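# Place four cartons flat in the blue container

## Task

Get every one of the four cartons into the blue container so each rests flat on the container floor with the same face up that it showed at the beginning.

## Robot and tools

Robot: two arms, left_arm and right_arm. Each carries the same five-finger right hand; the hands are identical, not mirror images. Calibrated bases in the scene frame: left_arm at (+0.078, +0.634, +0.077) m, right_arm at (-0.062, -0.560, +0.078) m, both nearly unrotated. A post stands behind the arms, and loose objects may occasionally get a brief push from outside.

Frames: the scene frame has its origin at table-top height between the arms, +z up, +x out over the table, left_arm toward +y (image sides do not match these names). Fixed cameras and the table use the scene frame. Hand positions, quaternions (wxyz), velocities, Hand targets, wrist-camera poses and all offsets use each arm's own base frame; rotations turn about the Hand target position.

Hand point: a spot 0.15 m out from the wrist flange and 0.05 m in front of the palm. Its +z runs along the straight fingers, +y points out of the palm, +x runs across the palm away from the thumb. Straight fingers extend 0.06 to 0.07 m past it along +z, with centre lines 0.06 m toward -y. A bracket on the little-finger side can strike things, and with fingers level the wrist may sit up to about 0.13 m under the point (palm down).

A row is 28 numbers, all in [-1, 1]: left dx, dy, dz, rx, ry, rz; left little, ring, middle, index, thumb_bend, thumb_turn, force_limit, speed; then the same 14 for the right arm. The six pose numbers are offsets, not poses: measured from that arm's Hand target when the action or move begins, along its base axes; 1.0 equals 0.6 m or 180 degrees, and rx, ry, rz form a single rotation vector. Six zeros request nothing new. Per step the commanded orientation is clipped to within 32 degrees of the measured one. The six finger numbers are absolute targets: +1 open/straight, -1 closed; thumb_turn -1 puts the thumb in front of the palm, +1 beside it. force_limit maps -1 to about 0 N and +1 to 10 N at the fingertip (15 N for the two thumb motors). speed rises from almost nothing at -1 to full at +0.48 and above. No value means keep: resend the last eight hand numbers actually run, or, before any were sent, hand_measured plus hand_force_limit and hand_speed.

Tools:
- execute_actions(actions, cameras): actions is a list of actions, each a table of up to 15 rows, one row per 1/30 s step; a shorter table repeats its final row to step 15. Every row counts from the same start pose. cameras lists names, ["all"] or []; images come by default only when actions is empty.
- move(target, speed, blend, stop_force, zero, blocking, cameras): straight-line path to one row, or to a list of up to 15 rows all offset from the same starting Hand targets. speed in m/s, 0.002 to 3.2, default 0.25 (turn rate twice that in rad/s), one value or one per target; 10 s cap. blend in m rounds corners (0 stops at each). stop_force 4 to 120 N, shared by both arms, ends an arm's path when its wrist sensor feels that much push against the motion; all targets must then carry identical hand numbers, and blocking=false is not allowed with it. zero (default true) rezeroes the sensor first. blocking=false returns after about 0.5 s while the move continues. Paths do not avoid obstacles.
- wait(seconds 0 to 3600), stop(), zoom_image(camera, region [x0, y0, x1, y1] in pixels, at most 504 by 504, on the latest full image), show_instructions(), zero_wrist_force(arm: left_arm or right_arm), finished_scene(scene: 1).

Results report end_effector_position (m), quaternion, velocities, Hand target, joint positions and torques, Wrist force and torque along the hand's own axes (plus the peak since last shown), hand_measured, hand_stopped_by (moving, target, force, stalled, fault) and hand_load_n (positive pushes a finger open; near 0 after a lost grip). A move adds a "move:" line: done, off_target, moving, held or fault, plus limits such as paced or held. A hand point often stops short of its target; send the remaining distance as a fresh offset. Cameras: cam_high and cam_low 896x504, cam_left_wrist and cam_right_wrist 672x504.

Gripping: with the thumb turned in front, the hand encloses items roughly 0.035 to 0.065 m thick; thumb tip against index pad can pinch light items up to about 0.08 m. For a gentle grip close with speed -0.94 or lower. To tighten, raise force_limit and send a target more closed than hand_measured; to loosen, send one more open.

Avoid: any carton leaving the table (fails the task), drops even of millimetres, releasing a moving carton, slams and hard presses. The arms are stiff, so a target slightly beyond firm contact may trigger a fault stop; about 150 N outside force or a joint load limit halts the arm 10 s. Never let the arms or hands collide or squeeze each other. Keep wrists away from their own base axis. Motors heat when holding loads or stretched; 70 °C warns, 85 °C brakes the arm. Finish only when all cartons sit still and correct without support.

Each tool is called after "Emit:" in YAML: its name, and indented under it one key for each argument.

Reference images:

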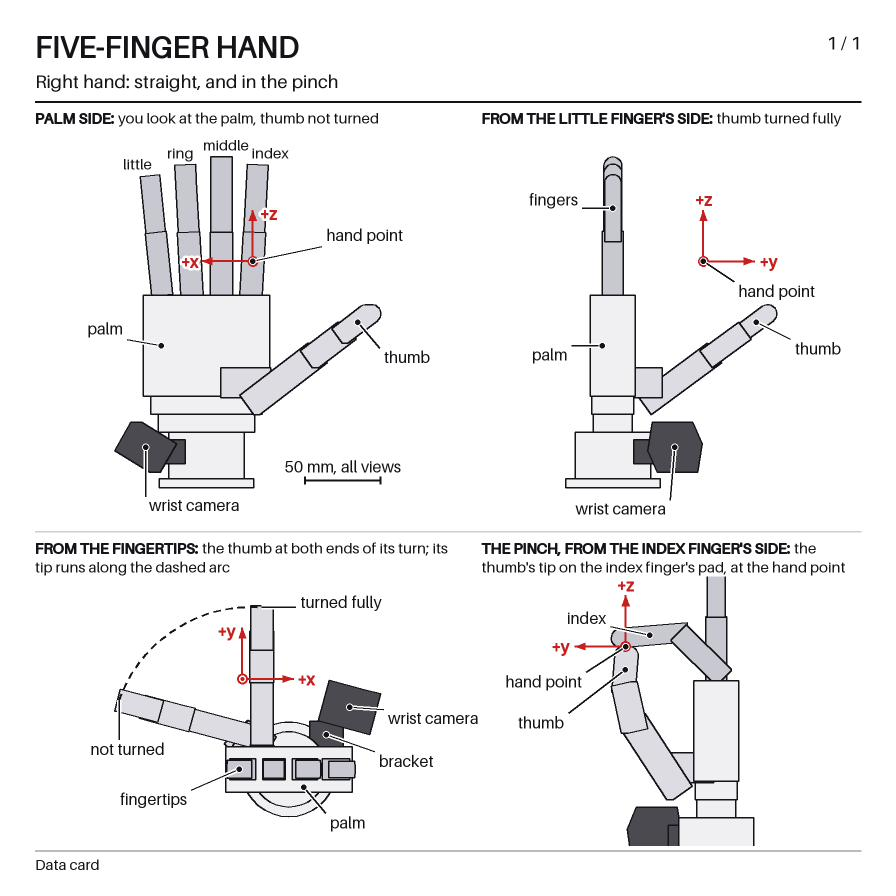

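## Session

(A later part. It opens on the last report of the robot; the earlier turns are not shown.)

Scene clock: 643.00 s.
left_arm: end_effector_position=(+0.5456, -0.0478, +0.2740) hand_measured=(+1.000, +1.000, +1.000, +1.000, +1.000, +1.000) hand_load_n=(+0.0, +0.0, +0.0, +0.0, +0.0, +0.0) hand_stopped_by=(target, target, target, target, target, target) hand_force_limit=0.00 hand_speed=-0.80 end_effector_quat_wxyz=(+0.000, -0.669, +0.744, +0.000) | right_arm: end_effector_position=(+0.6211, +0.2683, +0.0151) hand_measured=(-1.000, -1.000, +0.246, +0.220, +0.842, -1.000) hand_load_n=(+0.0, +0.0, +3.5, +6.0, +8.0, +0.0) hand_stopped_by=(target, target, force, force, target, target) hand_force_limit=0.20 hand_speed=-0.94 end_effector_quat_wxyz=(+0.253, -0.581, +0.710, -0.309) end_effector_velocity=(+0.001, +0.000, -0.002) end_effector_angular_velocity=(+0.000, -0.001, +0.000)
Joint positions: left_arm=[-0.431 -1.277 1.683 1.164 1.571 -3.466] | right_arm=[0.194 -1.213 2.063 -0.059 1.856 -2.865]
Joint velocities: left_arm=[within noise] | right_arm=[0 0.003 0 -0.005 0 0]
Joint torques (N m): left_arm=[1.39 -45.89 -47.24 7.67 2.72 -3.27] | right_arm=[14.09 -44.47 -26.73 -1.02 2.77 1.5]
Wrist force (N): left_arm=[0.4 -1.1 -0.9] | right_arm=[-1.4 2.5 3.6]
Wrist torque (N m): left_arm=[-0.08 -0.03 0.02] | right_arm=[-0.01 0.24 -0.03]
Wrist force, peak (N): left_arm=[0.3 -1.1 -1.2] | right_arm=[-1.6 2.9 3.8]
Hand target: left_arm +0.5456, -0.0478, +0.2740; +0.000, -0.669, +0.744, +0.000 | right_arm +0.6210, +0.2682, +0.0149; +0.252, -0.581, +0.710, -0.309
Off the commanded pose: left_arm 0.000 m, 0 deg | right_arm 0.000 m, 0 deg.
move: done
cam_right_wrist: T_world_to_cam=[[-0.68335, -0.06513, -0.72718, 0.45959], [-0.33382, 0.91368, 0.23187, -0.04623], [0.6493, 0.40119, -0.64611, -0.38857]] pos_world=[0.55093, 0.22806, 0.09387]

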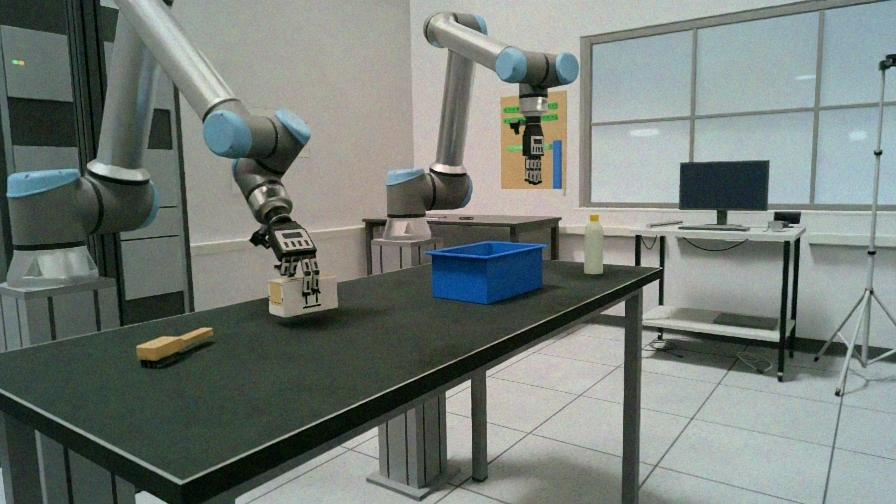

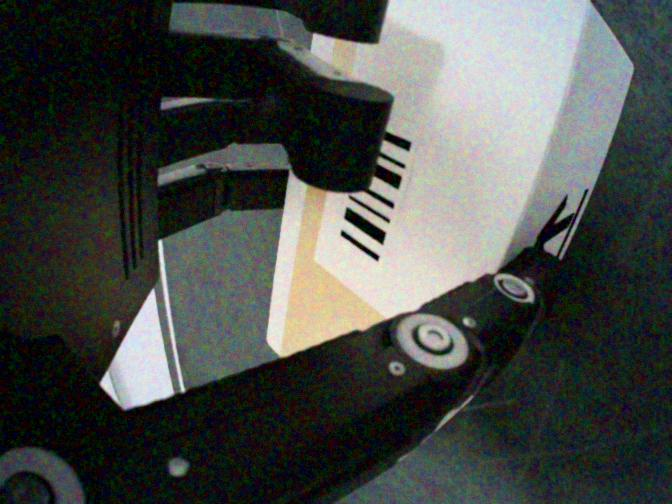

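Emit:
move:
  target:
    - [0.0,-0.05,0.1,0,0,-0.3,1,1,1,1,1,1,0,-0.8,0,0,0.28,0,0,0,-1,-1,0.1,0.1,0.84,-1,0.2,-0.94]
    - [0.19,-0.28,0.12,0,0,-0.99,1,1,1,1,1,1,0,-0.8,0.2215,0.7178,0.28,0,0,0.0583,-1,-1,0.1,0.1,0.84,-1,0.2,-0.94]
  speed: [0.1,0.15]
  blend: [0.03,0]
  cameras: ["all"]

Scene clock: 677.93 s.
left_arm: end_effector_position=(+0.6283, -0.1779, +0.3427) hand_measured=(+1.000, +1.000, +1.000, +1.000, +1.000, +1.000) hand_load_n=(+0.0, +0.0, +0.0, +0.5, +0.0, +0.0) hand_stopped_by=(target, target, target, target, target, target) hand_force_limit=0.00 hand_speed=-0.80 end_effector_quat_wxyz=(+0.000, +0.501, +0.866, +0.000) | right_arm: end_effector_position=(+0.7173, +0.5806, +0.1829) hand_measured=(-1.000, -1.000, +0.246, +0.220, +0.842, -1.000) hand_load_n=(+0.5, +0.0, +3.5, +6.0, +8.5, +0.0) hand_stopped_by=(target, target, force, force, target, target) hand_force_limit=0.20 hand_speed=-0.94 end_effector_quat_wxyz=(-0.272, +0.626, -0.670, +0.292)
Joint positions: left_arm=[-0.612 -1.346 1.644 1.272 1.571 -1.134] | right_arm=[0.563 -0.998 1.371 0.484 2.017 -2.68]
Joint torques (N m): left_arm=[-4.6 -66.07 -28.31 5.62 3.27 -0.58] | right_arm=[-16.43 -97.87 -24.73 -0.83 0.15 -1.06]
Wrist force (N): left_arm=[0.1 -0.5 -1.3] | right_arm=[-1.0 2.2 2.9]
Wrist torque (N m): left_arm=[0.08 0.03 -0.03] | right_arm=[-0.01 0.21 -0.17]
Wrist force, peak (N): left_arm=[0.6 -1.1 -1.4] | right_arm=[-1.3 2.7 4.1]
Hand target: left_arm +0.6282, -0.1779, +0.3427; +0.000, +0.501, +0.866, +0.000 (not the last commanded pose) | right_arm +0.7174, +0.5804, +0.1829; -0.272, +0.626, -0.670, +0.291 (not the last commanded pose)
Off the commanded pose: left_arm 0.049 m, 34 deg | right_arm 0.124 m, 3 deg.
move: off_target (left_arm, right_arm; path cut at 10 s); path passed 1 of 2 targets
cam_left_wrist: T_world_to_cam=[[0.7386, 0.67414, -0.00322, -0.33363], [0.59665, -0.65146, 0.46862, -0.64475], [0.31381, -0.34804, -0.8834, 0.15842]] pos_world=[0.58139, -0.13998, 0.44101]
cam_right_wrist: T_world_to_cam=[[-0.6688, -0.1551, -0.72708, 0.70945], [-0.45182, 0.86146, 0.23184, -0.22343], [0.59039, 0.48356, -0.64622, -0.47347]] pos_world=[0.65307, 0.53146, 0.26167]

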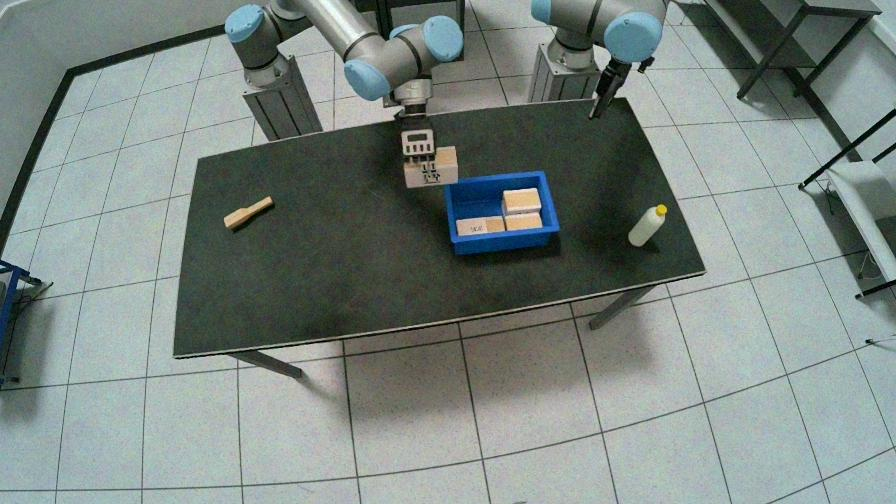

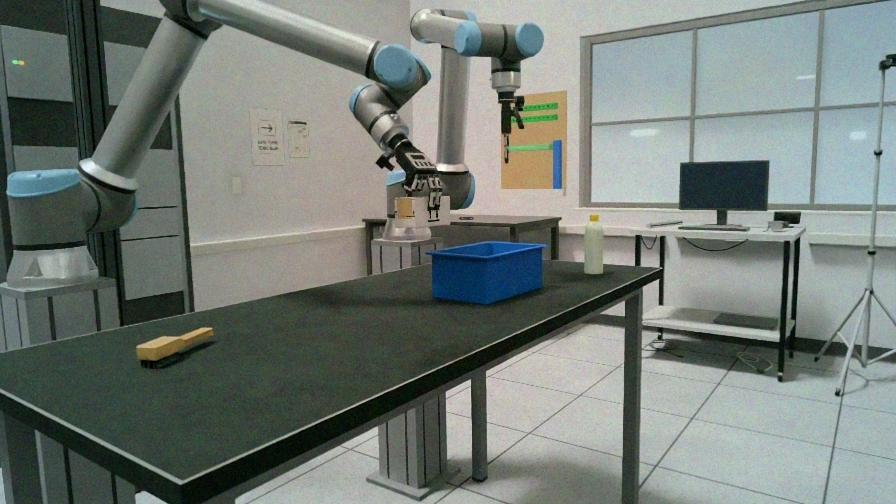

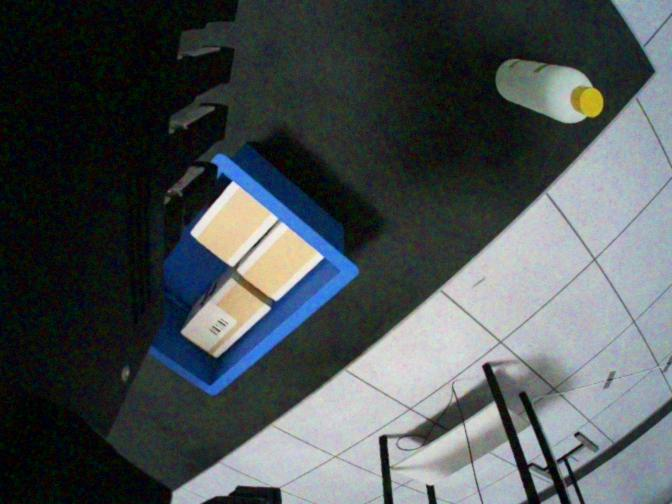

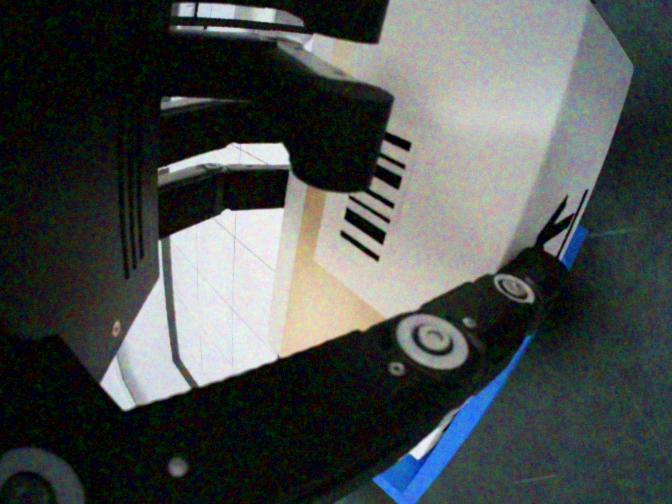

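Emit:
move:
  target: [0.053,-0.12,0,0,0,-0.189,1,1,1,1,1,1,0,-0.8,0.061,0.1976,-0.03,0,0,0.0167,-1,-1,0.1,0.1,0.84,-1,0.2,-0.94]
  speed: 0.12
  cameras: ["all"]

Scene clock: 686.47 s.
left_arm: end_effector_position=(+0.6601, -0.2499, +0.3427) hand_measured=(+1.000, +1.000, +1.000, +1.000, +1.000, +1.000) hand_load_n=(+0.0, +0.0, +0.0, +0.0, +0.0, +0.0) hand_stopped_by=(target, target, target, target, target, target) hand_force_limit=0.00 hand_speed=-0.80 end_effector_quat_wxyz=(+0.000, +0.732, +0.681, +0.000) | right_arm: end_effector_position=(+0.7539, +0.6991, +0.1649) hand_measured=(-1.000, -1.000, +0.246, +0.220, +0.842, -1.000) hand_load_n=(+0.0, +0.0, +3.5, +6.0, +8.0, +0.0) hand_stopped_by=(target, target, force, force, target, target) hand_force_limit=0.20 hand_speed=-0.94 end_effector_quat_wxyz=(-0.280, +0.644, -0.653, +0.284)
Joint positions: left_arm=[-0.618 -1.264 1.538 1.297 1.571 -0.546] | right_arm=[0.647 -0.808 1.082 0.593 2.037 -2.654]
Joint torques (N m): left_arm=[2.17 -74.04 -29.12 3.99 1.28 -1.86] | right_arm=[-15.25 -113.28 -25.36 -0.76 2.04 0.23]
Wrist force (N): left_arm=[0.1 -0.9 -0.9] | right_arm=[-1.4 1.9 3.4]
Wrist torque (N m): left_arm=[-0.05 0.01 0.01] | right_arm=[-0.09 0.26 -0.19]
Wrist force, peak (N): left_arm=[0.1 -1.2 -1.2] | right_arm=[-2.0 2.5 3.8]
Hand target: left_arm +0.6600, -0.2499, +0.3427; +0.000, +0.732, +0.681, +0.000 | right_arm +0.7540, +0.6990, +0.1649; -0.280, +0.644, -0.653, +0.284
Off the commanded pose: left_arm 0.000 m, 0 deg | right_arm 0.000 m, 0 deg.
move: done
cam_left_wrist: T_world_to_cam=[[0.98938, 0.14529, -0.0032, -0.60631], [0.12985, -0.8739, 0.46843, -0.45803], [0.06526, -0.46388, -0.88349, 0.2584]] pos_world=[0.64248, -0.19232, 0.44091]
cam_right_wrist: T_world_to_cam=[[-0.65975, -0.19004, -0.72706, 0.75679], [-0.49649, 0.8365, 0.23188, -0.25373], [0.56412, 0.51396, -0.64623, -0.56544]] pos_world=[0.69229, 0.64667, 0.24367]

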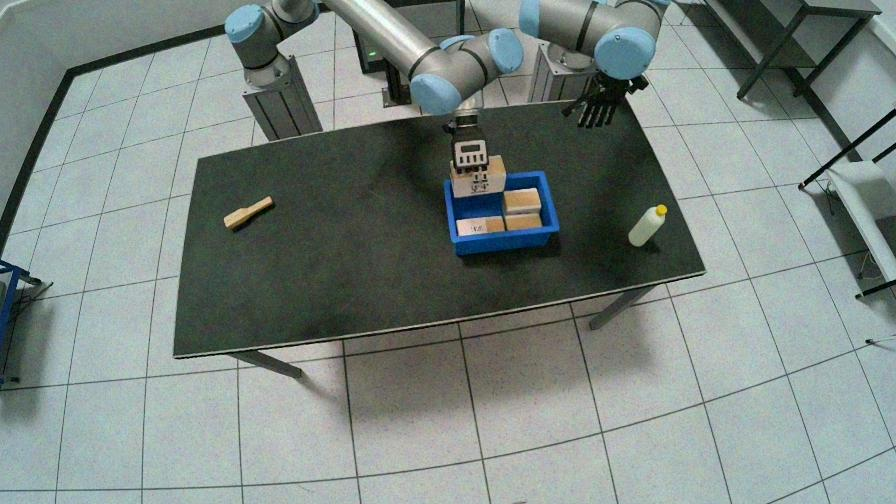

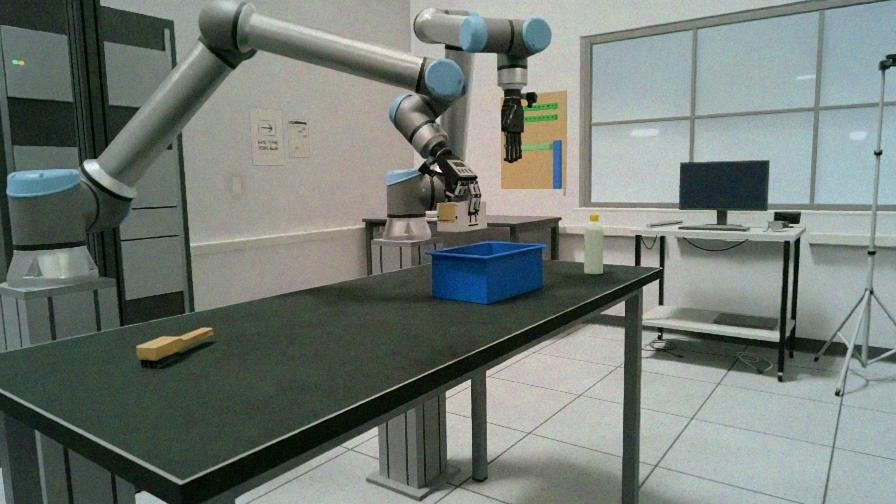

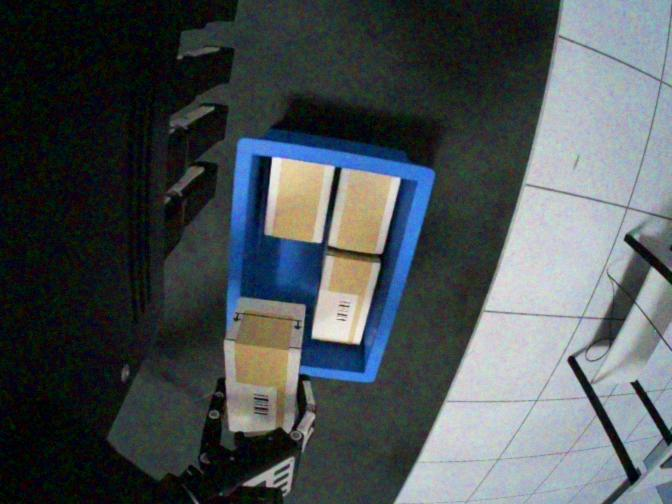

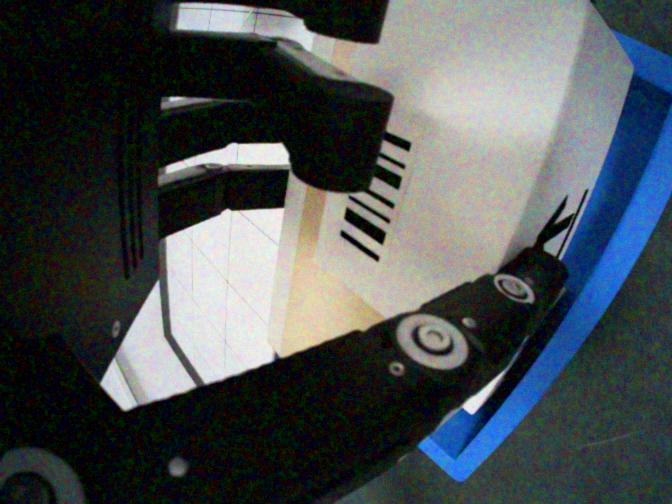

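Emit:
zoom_image:
  camera: "cam_left_wrist"
  region: [200, 220, 420, 450]

Emit:
zoom_image:
  camera: "cam_left_wrist"
  region: [210, 120, 450, 400]

Scaled by 2.191 from the camera's image (finer frame: 960x720).

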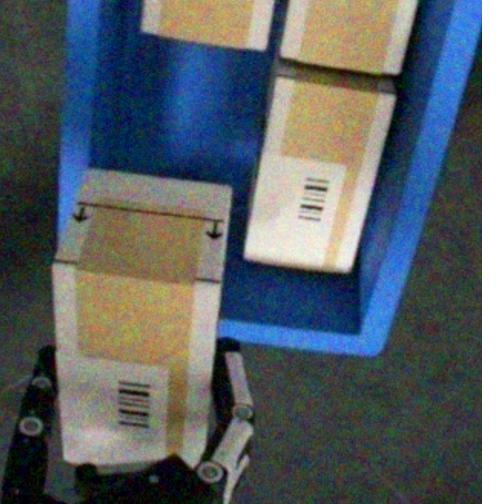

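Scaled by 1.800 from the camera's image (finer frame: 960x720).

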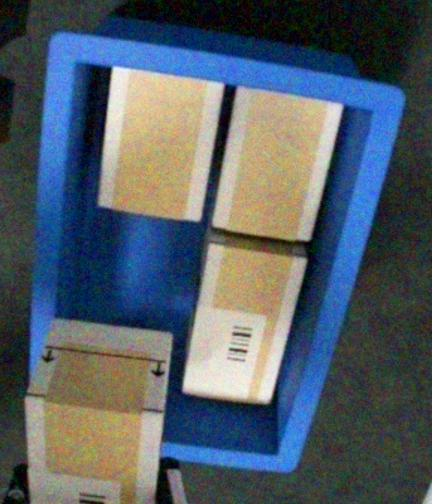

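Emit:
move:
  target: [0,0,0,0,0,0,1,1,1,1,1,1,0,-0.8,0.005,0.015,-0.075,0,0,-0.0105,-1,-1,0.1,0.1,0.84,-1,0.2,-0.94]
  speed: 0.06
  cameras: ["cam_high","cam_left_wrist","cam_right_wrist"]

Emit:
zoom_image:
  camera: "cam_left_wrist"
  region: [210, 220, 390, 420]

Scene clock: 733.50 s.
left_arm: end_effector_position=(+0.6600, -0.2499, +0.3427) hand_measured=(+1.000, +1.000, +1.000, +1.000, +1.000, +1.000) hand_load_n=(+0.0, +0.0, +0.0, +0.0, +0.0, +0.0) hand_stopped_by=(target, target, target, target, target, target) hand_force_limit=0.00 hand_speed=-0.80 end_effector_quat_wxyz=(+0.000, +0.732, +0.681, +0.000) | right_arm: end_effector_position=(+0.7570, +0.7081, +0.1198) hand_measured=(-1.000, -1.000, +0.246, +0.220, +0.842, -1.000) hand_load_n=(+0.0, +0.0, +3.5, +6.0, +8.0, +0.0) hand_stopped_by=(target, target, force, force, target, target) hand_force_limit=0.20 hand_speed=-0.94 end_effector_quat_wxyz=(-0.275, +0.633, -0.664, +0.289)
Joint positions: left_arm=[-0.618 -1.264 1.539 1.297 1.571 -0.546] | right_arm=[0.658 -0.758 1.079 0.565 2.065 -2.616]
Joint torques (N m): left_arm=[5.58 -74.94 -28.77 0.84 2.43 2.42] | right_arm=[-2.32 -116.51 -49.97 4.13 -0.98 -1.64]
Wrist force (N): left_arm=[0.0 -0.9 -0.9] | right_arm=[-0.9 2.1 3.5]
Wrist torque (N m): left_arm=[-0.05 0.04 0.00] | right_arm=[-0.05 0.19 -0.11]
Wrist force, peak (N): left_arm=[0.8 -1.0 -1.0] | right_arm=[-1.6 3.2 4.4]
Hand target: left_arm +0.6600, -0.2499, +0.3427; +0.000, +0.732, +0.681, +0.000 | right_arm +0.7570, +0.7080, +0.1199; -0.275, +0.633, -0.664, +0.289
Off the commanded pose: left_arm 0.000 m, 0 deg | right_arm 0.000 m, 0 deg.
move: done
cam_left_wrist: T_world_to_cam=[[0.98938, 0.14528, -0.00322, -0.60622], [0.12984, -0.87384, 0.46855, -0.45797], [0.06526, -0.464, -0.88343, 0.2584]] pos_world=[0.64238, -0.19222, 0.44091]
cam_right_wrist: T_world_to_cam=[[-0.66559, -0.16793, -0.72718, 0.71645], [-0.46841, 0.85254, 0.23186, -0.28183], [0.58101, 0.49494, -0.64611, -0.60031]] pos_world=[0.69364, 0.6577, 0.19847]

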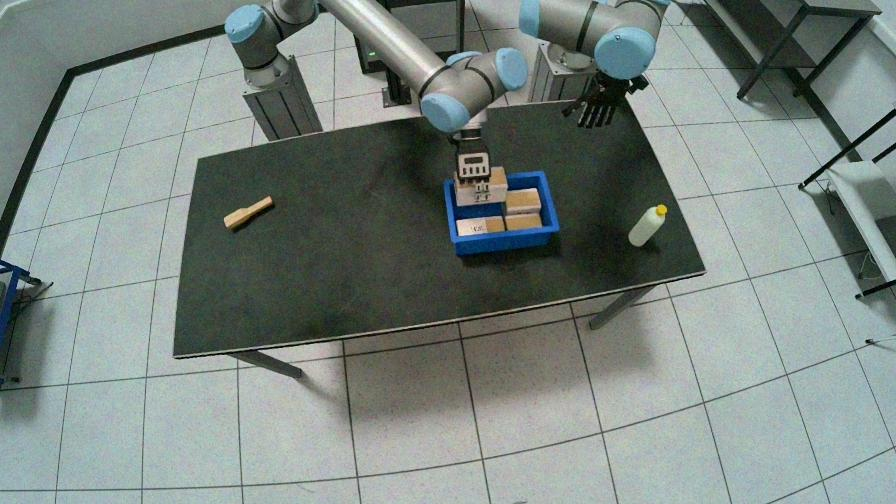

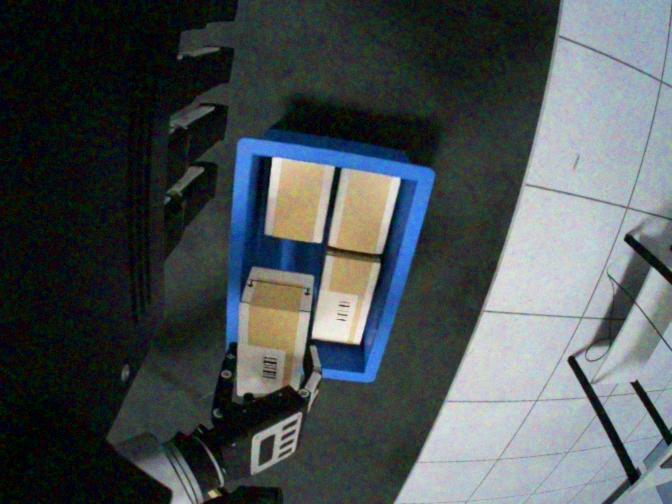

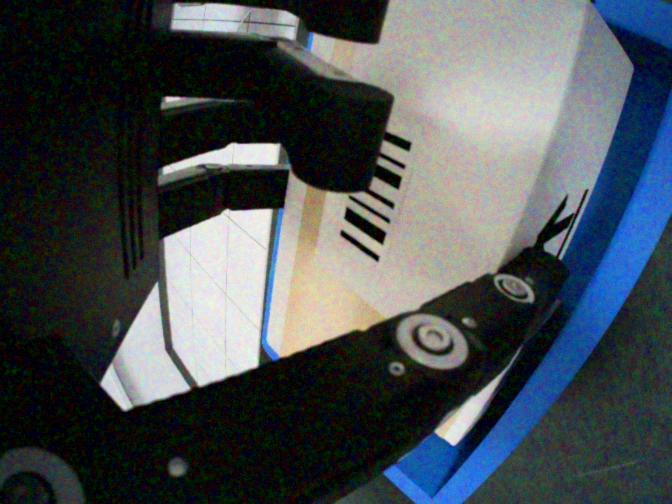

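Scaled by 2.520 from the camera's image (finer frame: 960x720).

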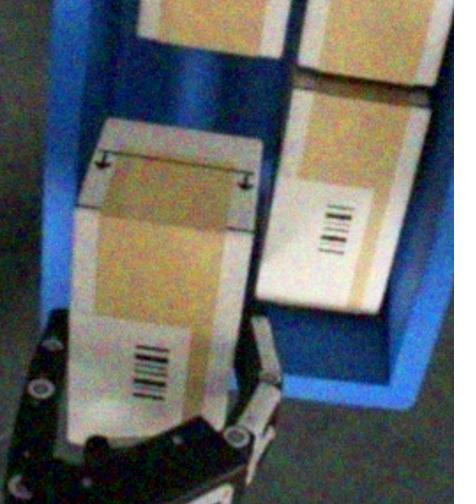

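Emit:
move:
  target: [0,0,0,0,0,0,1,1,1,1,1,1,0,-0.8,0,0,0,0,0,0.003,-1,-1,0.1,0.1,0.84,-1,0.2,-0.94]
  speed: 0.06
  cameras: []

Emit:
move:
  target: [0,0,0,0,0,0,1,1,1,1,1,1,0,-0.8,0,0,-0.083,0,0,0,-1,-1,0.1,0.1,0.84,-1,0.2,-0.94]
  speed: 0.04
  stop_force: 8
  cameras: ["cam_high","cam_left_wrist","cam_right_wrist"]

Emit:
zoom_image:
  camera: "cam_left_wrist"
  region: [210, 220, 390, 420]

Scene clock: 767.07 s.
left_arm: end_effector_position=(+0.6600, -0.2499, +0.3427) hand_measured=(+1.000, +1.000, +1.000, +1.000, +1.000, +1.000) hand_load_n=(+0.5, +0.0, +0.0, +0.0, +0.0, +0.0) hand_stopped_by=(target, target, target, target, target, target) hand_force_limit=0.00 hand_speed=-0.80 end_effector_quat_wxyz=(+0.000, +0.732, +0.681, +0.000) | right_arm: end_effector_position=(+0.7570, +0.7078, +0.1199) hand_measured=(-1.000, -1.000, +0.246, +0.220, +0.842, -1.000) hand_load_n=(+0.0, +0.0, +3.5, +6.0, +8.5, +0.0) hand_stopped_by=(target, target, force, force, target, target) hand_force_limit=0.20 hand_speed=-0.94 end_effector_quat_wxyz=(-0.277, +0.636, -0.661, +0.288)
Joint positions: left_arm=[-0.618 -1.264 1.539 1.297 1.571 -0.546] | right_arm=[0.656 -0.761 1.083 0.559 2.058 -2.625]
Joint torques (N m): left_arm=[5 -74.52 -29.45 0.89 2.1 1.29] | right_arm=[5.09 -90.77 -51.69 3.69 3.45 1.83]
Wrist force (N): left_arm=[0.3 -1.0 -1.0] | right_arm=[-1.1 2.2 3.4]
Wrist torque (N m): left_arm=[-0.06 -0.01 0.01] | right_arm=[-0.04 0.23 -0.08]
Wrist force, peak (N): left_arm=[0.2 -1.0 -1.3] | right_arm=[-1.5 2.2 4.0]
Hand target: left_arm +0.6600, -0.2499, +0.3427; +0.000, +0.732, +0.681, +0.000 | right_arm +0.7570, +0.7080, +0.1199; -0.277, +0.636, -0.661, +0.288
Off the commanded pose: left_arm 0.000 m, 0 deg | right_arm 0.000 m, 0 deg.
move: done

Scene clock: 769.53 s.
left_arm: end_effector_position=(+0.6600, -0.2499, +0.3427) hand_measured=(+1.000, +1.000, +1.000, +1.000, +1.000, +1.000) hand_load_n=(+0.0, +0.0, +0.0, +0.0, +0.0, +0.0) hand_stopped_by=(target, target, target, target, target, target) hand_force_limit=0.00 hand_speed=-0.80 end_effector_quat_wxyz=(+0.000, +0.732, +0.681, +0.000) | right_arm: end_effector_position=(+0.7570, +0.7080, +0.0701) hand_measured=(-1.000, -1.000, +0.246, +0.220, +0.842, -1.000) hand_load_n=(+0.0, +0.0, +3.5, +6.0, +8.0, +0.0) hand_stopped_by=(target, target, force, force, target, target) hand_force_limit=0.20 hand_speed=-0.94 end_effector_quat_wxyz=(-0.277, +0.636, -0.661, +0.288)
Joint positions: left_arm=[-0.618 -1.264 1.539 1.297 1.571 -0.546] | right_arm=[0.656 -0.729 1.118 0.493 2.058 -2.625]
Joint torques (N m): left_arm=[3.32 -73.32 -29.31 0.77 1.96 0.59] | right_arm=[15.27 -119.1 -51.28 3.59 2.79 0.12]
Wrist force (N): left_arm=[0.2 -0.7 -0.9] | right_arm=[-1.4 1.9 3.9]
Wrist torque (N m): left_arm=[-0.01 0.01 0.02] | right_arm=[-0.11 0.25 -0.11]
Wrist force, peak (N): left_arm=[-0.2 -1.2 -1.1] | right_arm=[-0.9 2.9 4.6]
Hand target: left_arm +0.6600, -0.2499, +0.3427; +0.000, +0.732, +0.681, +0.000 | right_arm +0.7570, +0.7080, +0.0701; -0.277, +0.636, -0.661, +0.288
Off the commanded pose: left_arm 0.000 m, 0 deg | right_arm 0.000 m, 0 deg.
move: done
cam_left_wrist: T_world_to_cam=[[0.98938, 0.14528, -0.00322, -0.60622], [0.12984, -0.87384, 0.46855, -0.45797], [0.06526, -0.464, -0.88343, 0.2584]] pos_world=[0.64238, -0.19222, 0.44091]
cam_right_wrist: T_world_to_cam=[[-0.66405, -0.17433, -0.72708, 0.68371], [-0.47648, 0.84806, 0.23184, -0.26097], [0.5762, 0.5004, -0.64622, -0.63252]] pos_world=[0.69413, 0.65702, 0.14887]

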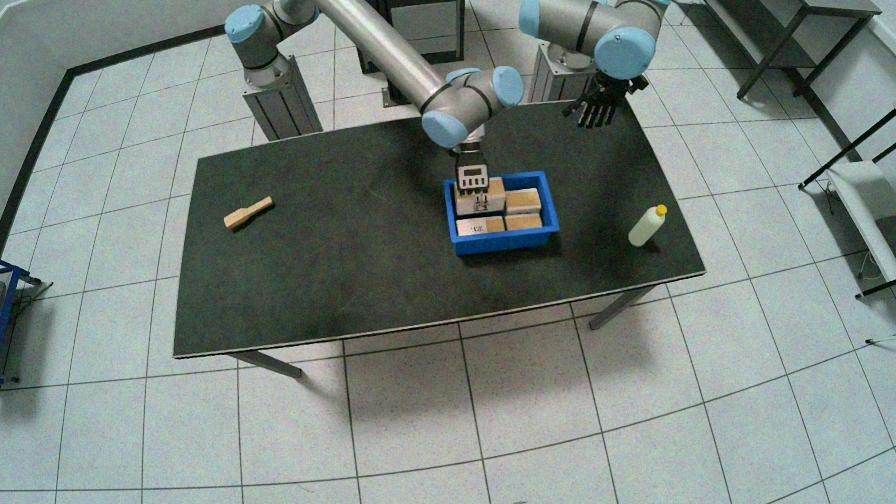

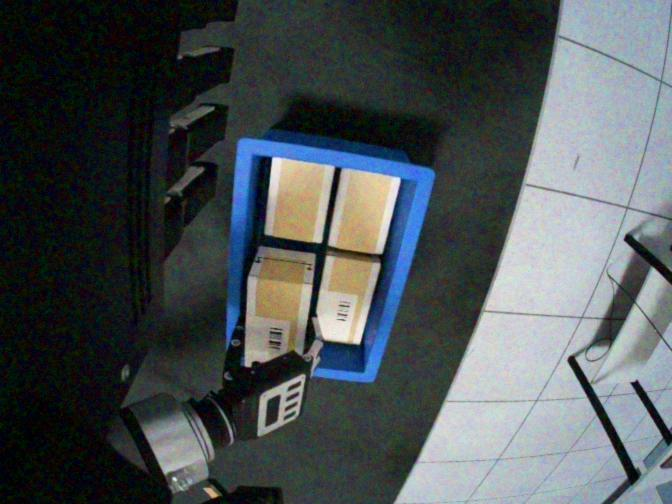

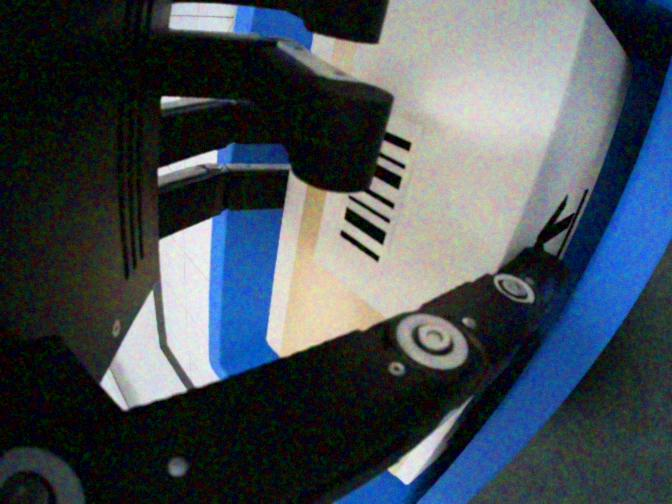

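Scaled by 2.520 from the camera's image (finer frame: 960x720).

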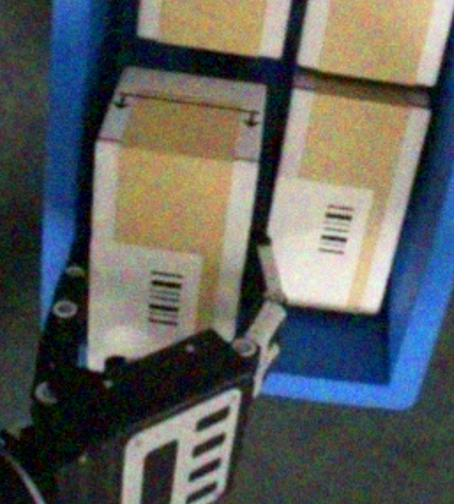

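Emit:
move:
  target: [0,0,0,0,0,0,1,1,1,1,1,1,0,-0.8,-0.0025,0,0,0,0,-0.0055,-1,-1,0.1,0.1,0.84,-1,0.2,-0.94]
  speed: 0.06
  cameras: []

Emit:
move:
  target: [0,0,0,0,0,0,1,1,1,1,1,1,0,-0.8,0,0,-0.083,0,0,0,-1,-1,0.1,0.1,0.84,-1,0.2,-0.94]
  speed: 0.03
  stop_force: 8
  cameras: ["cam_high","cam_low","cam_left_wrist","cam_right_wrist"]

Emit:
zoom_image:
  camera: "cam_left_wrist"
  region: [210, 200, 390, 400]

Scene clock: 796.10 s.
left_arm: end_effector_position=(+0.6600, -0.2499, +0.3427) hand_measured=(+1.000, +1.000, +1.000, +1.000, +1.000, +1.000) hand_load_n=(+0.0, +0.0, +0.0, +0.0, +0.0, +0.0) hand_stopped_by=(target, target, target, target, target, target) hand_force_limit=0.00 hand_speed=-0.80 end_effector_quat_wxyz=(+0.000, +0.732, +0.681, +0.000) | right_arm: end_effector_position=(+0.7554, +0.7081, +0.0702) hand_measured=(-1.000, -1.000, +0.246, +0.220, +0.842, -1.000) hand_load_n=(+0.0, +0.0, +3.5, +6.0, +8.0, +0.0) hand_stopped_by=(target, target, force, force, target, target) hand_force_limit=0.20 hand_speed=-0.94 end_effector_quat_wxyz=(-0.274, +0.630, -0.666, +0.290)
Joint positions: left_arm=[-0.618 -1.264 1.539 1.297 1.571 -0.546] | right_arm=[0.66 -0.726 1.113 0.503 2.072 -2.607]
Joint torques (N m): left_arm=[2.19 -74.76 -29.37 0.86 1.74 -0.62] | right_arm=[-10.93 -106.17 -35.72 0.01 -1.66 -2.04]
Wrist force (N): left_arm=[0.1 -0.8 -0.8] | right_arm=[-1.2 2.2 3.5]
Wrist torque (N m): left_arm=[-0.04 0.01 0.01] | right_arm=[-0.04 0.23 0.13]
Wrist force, peak (N): left_arm=[0.2 -0.7 -1.4] | right_arm=[-1.2 2.4 4.1]
Hand target: left_arm +0.6600, -0.2499, +0.3427; +0.000, +0.732, +0.681, +0.000 | right_arm +0.7555, +0.7080, +0.0701; -0.274, +0.630, -0.666, +0.290
Off the commanded pose: left_arm 0.000 m, 0 deg | right_arm 0.000 m, 0 deg.
move: done

Scene clock: 799.17 s.
left_arm: end_effector_position=(+0.6600, -0.2499, +0.3427) hand_measured=(+1.000, +1.000, +1.000, +1.000, +1.000, +1.000) hand_load_n=(+0.5, +0.0, +0.0, +0.0, +0.0, +0.0) hand_stopped_by=(target, target, target, target, target, target) hand_force_limit=0.00 hand_speed=-0.80 end_effector_quat_wxyz=(+0.000, +0.732, +0.681, +0.000) | right_arm: end_effector_position=(+0.7555, +0.7080, +0.0203) hand_measured=(-1.000, -1.000, +0.246, +0.220, +0.842, -1.000) hand_load_n=(+0.0, +0.0, +3.5, +5.5, +8.0, +0.0) hand_stopped_by=(target, target, force, force, target, target) hand_force_limit=0.20 hand_speed=-0.94 end_effector_quat_wxyz=(-0.274, +0.630, -0.666, +0.290)
Joint positions: left_arm=[-0.618 -1.264 1.539 1.297 1.571 -0.546] | right_arm=[0.66 -0.69 1.14 0.44 2.072 -2.607]
Joint torques (N m): left_arm=[1.13 -74.87 -29.08 0.87 1.4 -1.77] | right_arm=[6.08 -119.9 -51.15 3.8 0.37 -1.45]
Wrist force (N): left_arm=[0.1 -0.8 -1.2] | right_arm=[-1.4 2.0 3.6]
Wrist torque (N m): left_arm=[0.00 0.02 0.01] | right_arm=[-0.08 0.26 0.12]
Wrist force, peak (N): left_arm=[0.1 -1.1 -1.5] | right_arm=[-1.8 -5.5 3.9]
Hand target: left_arm +0.6600, -0.2499, +0.3427; +0.000, +0.732, +0.681, +0.000 | right_arm +0.7555, +0.7080, +0.0203; -0.274, +0.630, -0.666, +0.290
Off the commanded pose: left_arm 0.000 m, 0 deg | right_arm 0.000 m, 0 deg.
move: done
cam_left_wrist: T_world_to_cam=[[0.98938, 0.14528, -0.00322, -0.60622], [0.12984, -0.87384, 0.46855, -0.45797], [0.06526, -0.464, -0.88343, 0.2584]] pos_world=[0.64238, -0.19222, 0.44091]
cam_right_wrist: T_world_to_cam=[[-0.66698, -0.16279, -0.72708, 0.64054], [-0.46175, 0.85616, 0.23189, -0.26699], [0.58475, 0.49039, -0.64621, -0.6632]] pos_world=[0.69175, 0.65809, 0.09907]

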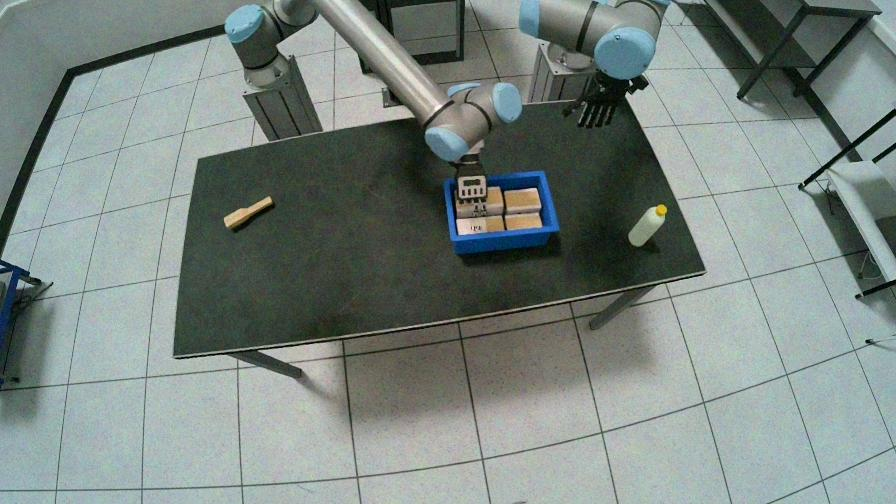

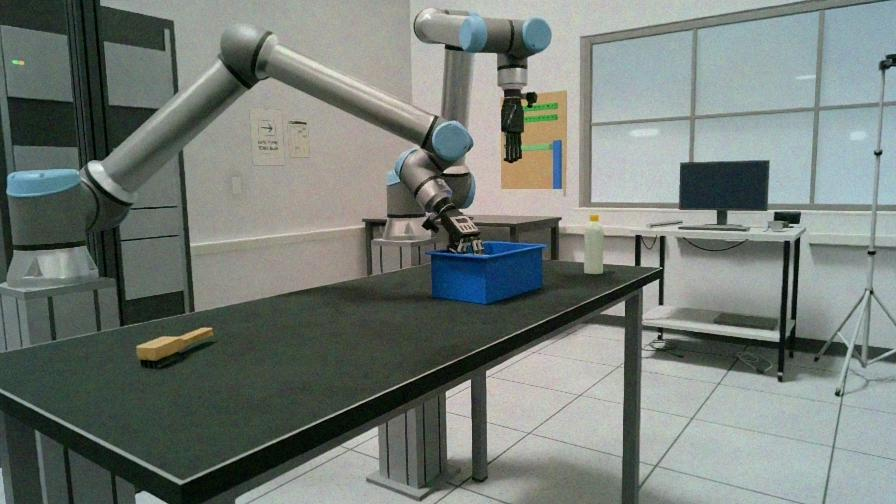

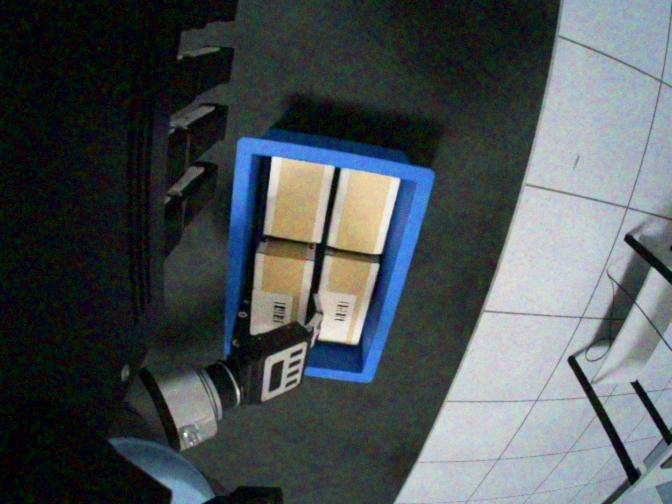

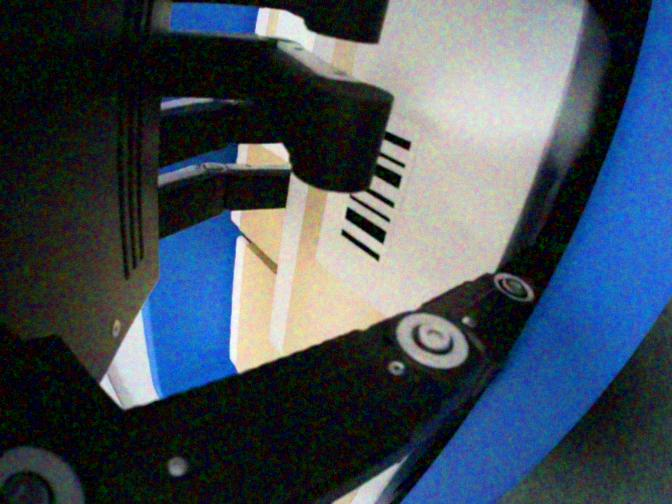

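Scaled by 2.520 from the camera's image (finer frame: 960x720).

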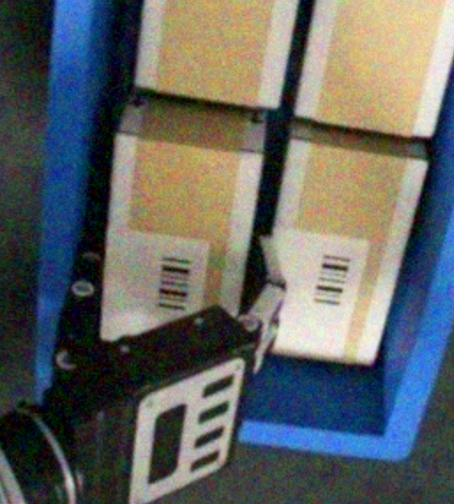

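Emit:
move:
  target: [0,0,0,0,0,0,1,1,1,1,1,1,0,-0.8,0,0,-0.05,0,0,0,-1,-1,0.1,0.1,0.84,-1,0.2,-0.94]
  speed: 0.01
  stop_force: 7
  cameras: ["cam_high","cam_low","cam_left_wrist","cam_right_wrist"]

Emit:
zoom_image:
  camera: "cam_left_wrist"
  region: [210, 200, 390, 400]

Scene clock: 826.27 s.
left_arm: end_effector_position=(+0.6600, -0.2499, +0.3427) hand_measured=(+1.000, +1.000, +1.000, +1.000, +1.000, +1.000) hand_load_n=(+0.0, +0.0, +0.0, +0.0, -0.5, +0.0) hand_stopped_by=(target, target, target, target, target, target) hand_force_limit=0.00 hand_speed=-0.80 end_effector_quat_wxyz=(+0.000, +0.732, +0.681, +0.000) | right_arm: end_effector_position=(+0.7555, +0.7080, -0.0053) hand_measured=(-1.000, -1.000, +0.246, +0.220, +0.842, -1.000) hand_load_n=(+0.0, +0.0, +3.0, +5.5, +8.0, +0.0) hand_stopped_by=(target, target, force, force, target, target) hand_force_limit=0.20 hand_speed=-0.94 end_effector_quat_wxyz=(-0.274, +0.630, -0.666, +0.290)
Joint positions: left_arm=[-0.618 -1.264 1.539 1.297 1.571 -0.546] | right_arm=[0.66 -0.669 1.15 0.409 2.072 -2.607]
Joint torques (N m): left_arm=[-0.92 -73.93 -28.95 0.79 1.08 -3.09] | right_arm=[16.52 -118.37 -48.59 4.41 1.96 -1.37]
Wrist force (N): left_arm=[0.3 -0.7 -0.5] | right_arm=[-1.8 0.4 3.3]
Wrist torque (N m): left_arm=[-0.04 -0.02 0.02] | right_arm=[-0.06 0.19 0.14]
Wrist force, peak (N): left_arm=[-0.5 -1.1 -1.5] | right_arm=[-0.5 -6.2 -5.6]
Hand target: left_arm +0.6600, -0.2499, +0.3427; +0.000, +0.732, +0.681, +0.000 | right_arm +0.7555, +0.7080, -0.0053; -0.274, +0.630, -0.666, +0.290 (not the last commanded pose)
Off the commanded pose: left_arm 0.000 m, 0 deg | right_arm 0.004 m, 0 deg.
move: contact (right_arm)
cam_left_wrist: T_world_to_cam=[[0.98938, 0.14528, -0.00322, -0.60622], [0.12984, -0.87384, 0.46855, -0.45797], [0.06526, -0.464, -0.88343, 0.2584]] pos_world=[0.64238, -0.19222, 0.44091]
cam_right_wrist: T_world_to_cam=[[-0.66695, -0.16285, -0.72709, 0.62195], [-0.4618, 0.85615, 0.23183, -0.261], [0.58475, 0.49039, -0.64621, -0.67974]] pos_world=[0.69175, 0.65809, 0.07347]

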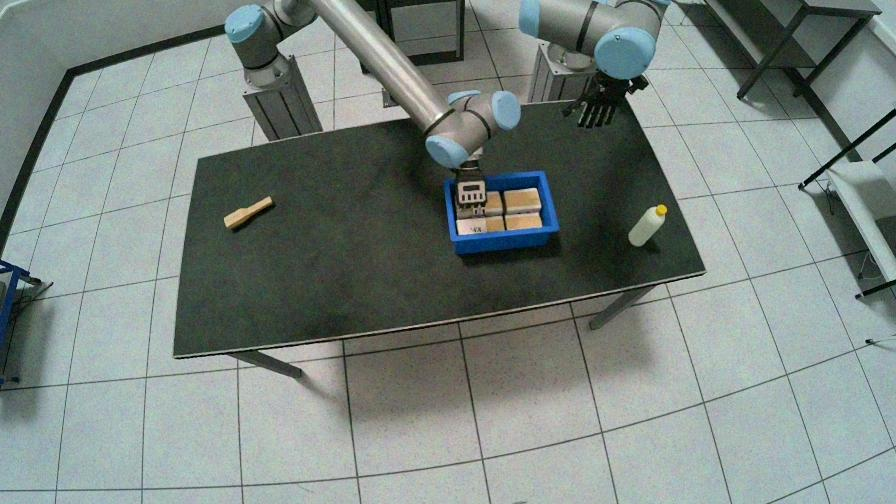

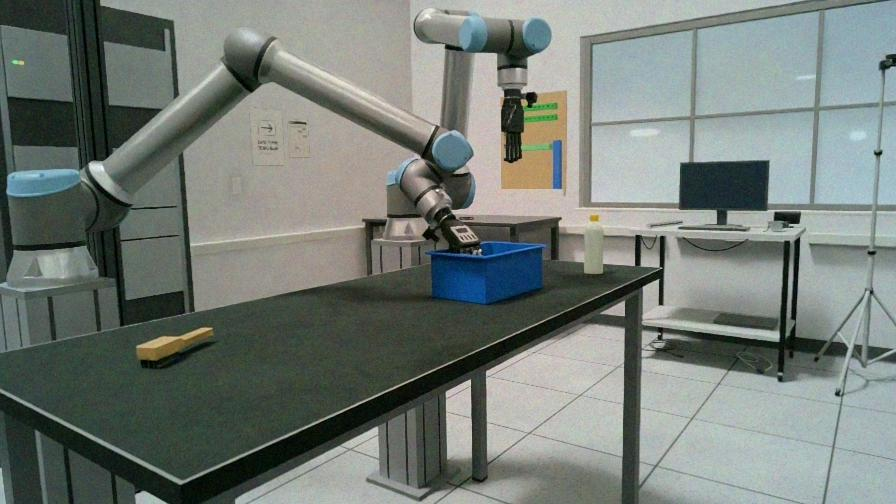

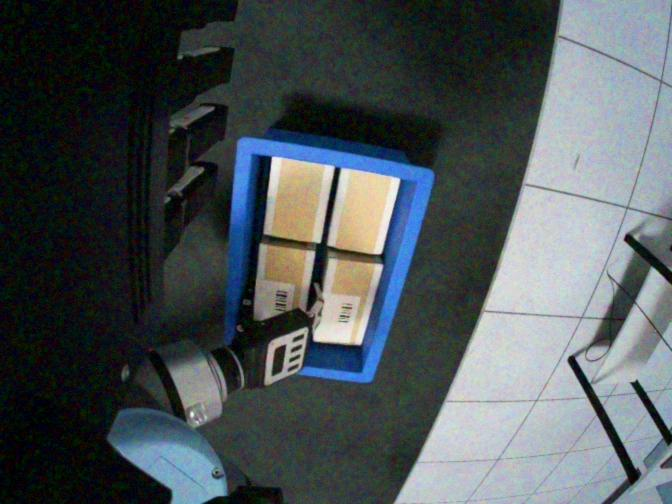

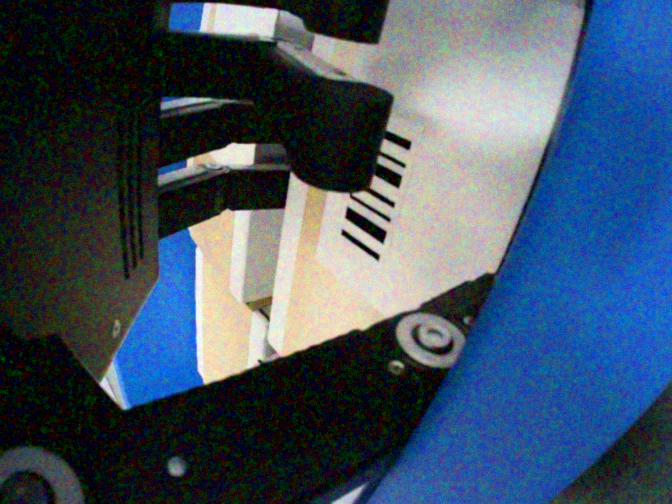

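Scaled by 2.520 from the camera's image (finer frame: 960x720).

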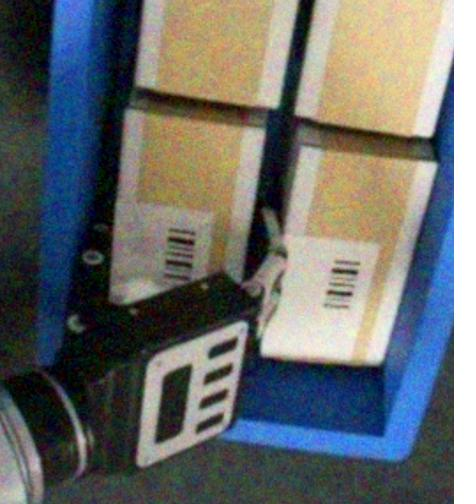

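Emit:
move:
  target: [0,0,0,0,0,0,1,1,1,1,1,1,0,-0.8,0,0,-0.0008,0,0,0,-1,-1,0.266,0.24,0.84,-1,0.2,-0.94]
  speed: 0.01
  cameras: ["cam_left_wrist"]

Scene clock: 842.77 s.
left_arm: end_effector_position=(+0.6600, -0.2499, +0.3427) hand_measured=(+1.000, +1.000, +1.000, +1.000, +1.000, +1.000) hand_load_n=(+0.0, +0.0, +0.0, +0.0, +0.0, +0.0) hand_stopped_by=(target, target, target, target, target, target) hand_force_limit=0.00 hand_speed=-0.80 end_effector_quat_wxyz=(+0.000, +0.732, +0.681, +0.000) | right_arm: end_effector_position=(+0.7556, +0.7081, -0.0056) hand_measured=(-1.000, -1.000, +0.266, +0.240, +0.842, -1.000) hand_load_n=(+0.0, +0.5, +0.0, +2.0, +5.0, +0.0) hand_stopped_by=(target, target, target, target, target, target) hand_force_limit=0.20 hand_speed=-0.94 end_effector_quat_wxyz=(-0.274, +0.630, -0.666, +0.290)
Joint positions: left_arm=[-0.618 -1.264 1.539 1.297 1.571 -0.546] | right_arm=[0.66 -0.669 1.15 0.408 2.072 -2.607]
Joint torques (N m): left_arm=[-2.25 -73.69 -29.05 1.05 0.8 -3.17] | right_arm=[14.29 -86.28 -21.07 -0.91 1.89 -1.48]
Wrist force (N): left_arm=[0.4 -0.7 -0.8] | right_arm=[-1.1 0.2 -3.5]
Wrist torque (N m): left_arm=[-0.02 -0.03 0.03] | right_arm=[0.03 0.28 0.15]
Wrist force, peak (N): left_arm=[0.0 -1.1 -1.4] | right_arm=[-1.2 -1.1 -4.4]
Hand target: left_arm +0.6600, -0.2499, +0.3427; +0.000, +0.732, +0.681, +0.000 | right_arm +0.7555, +0.7080, -0.0058; -0.274, +0.630, -0.666, +0.290
Off the commanded pose: left_arm 0.000 m, 0 deg | right_arm 0.000 m, 0 deg.
move: done
cam_left_wrist: T_world_to_cam=[[0.98938, 0.14528, -0.00322, -0.60622], [0.12984, -0.87384, 0.46855, -0.45797], [0.06526, -0.464, -0.88343, 0.2584]] pos_world=[0.64238, -0.19222, 0.44091]

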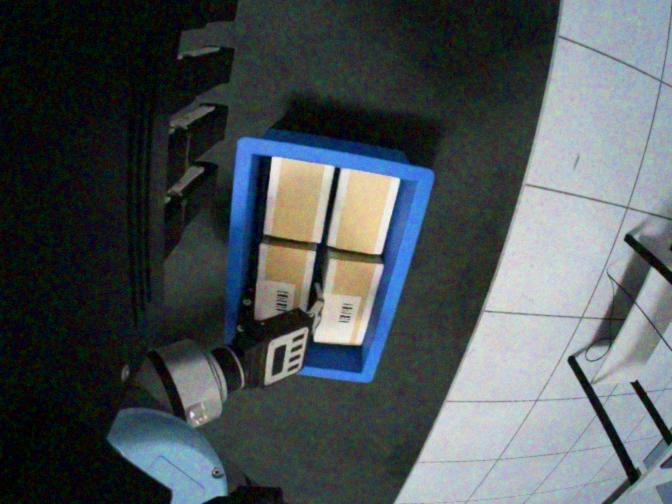

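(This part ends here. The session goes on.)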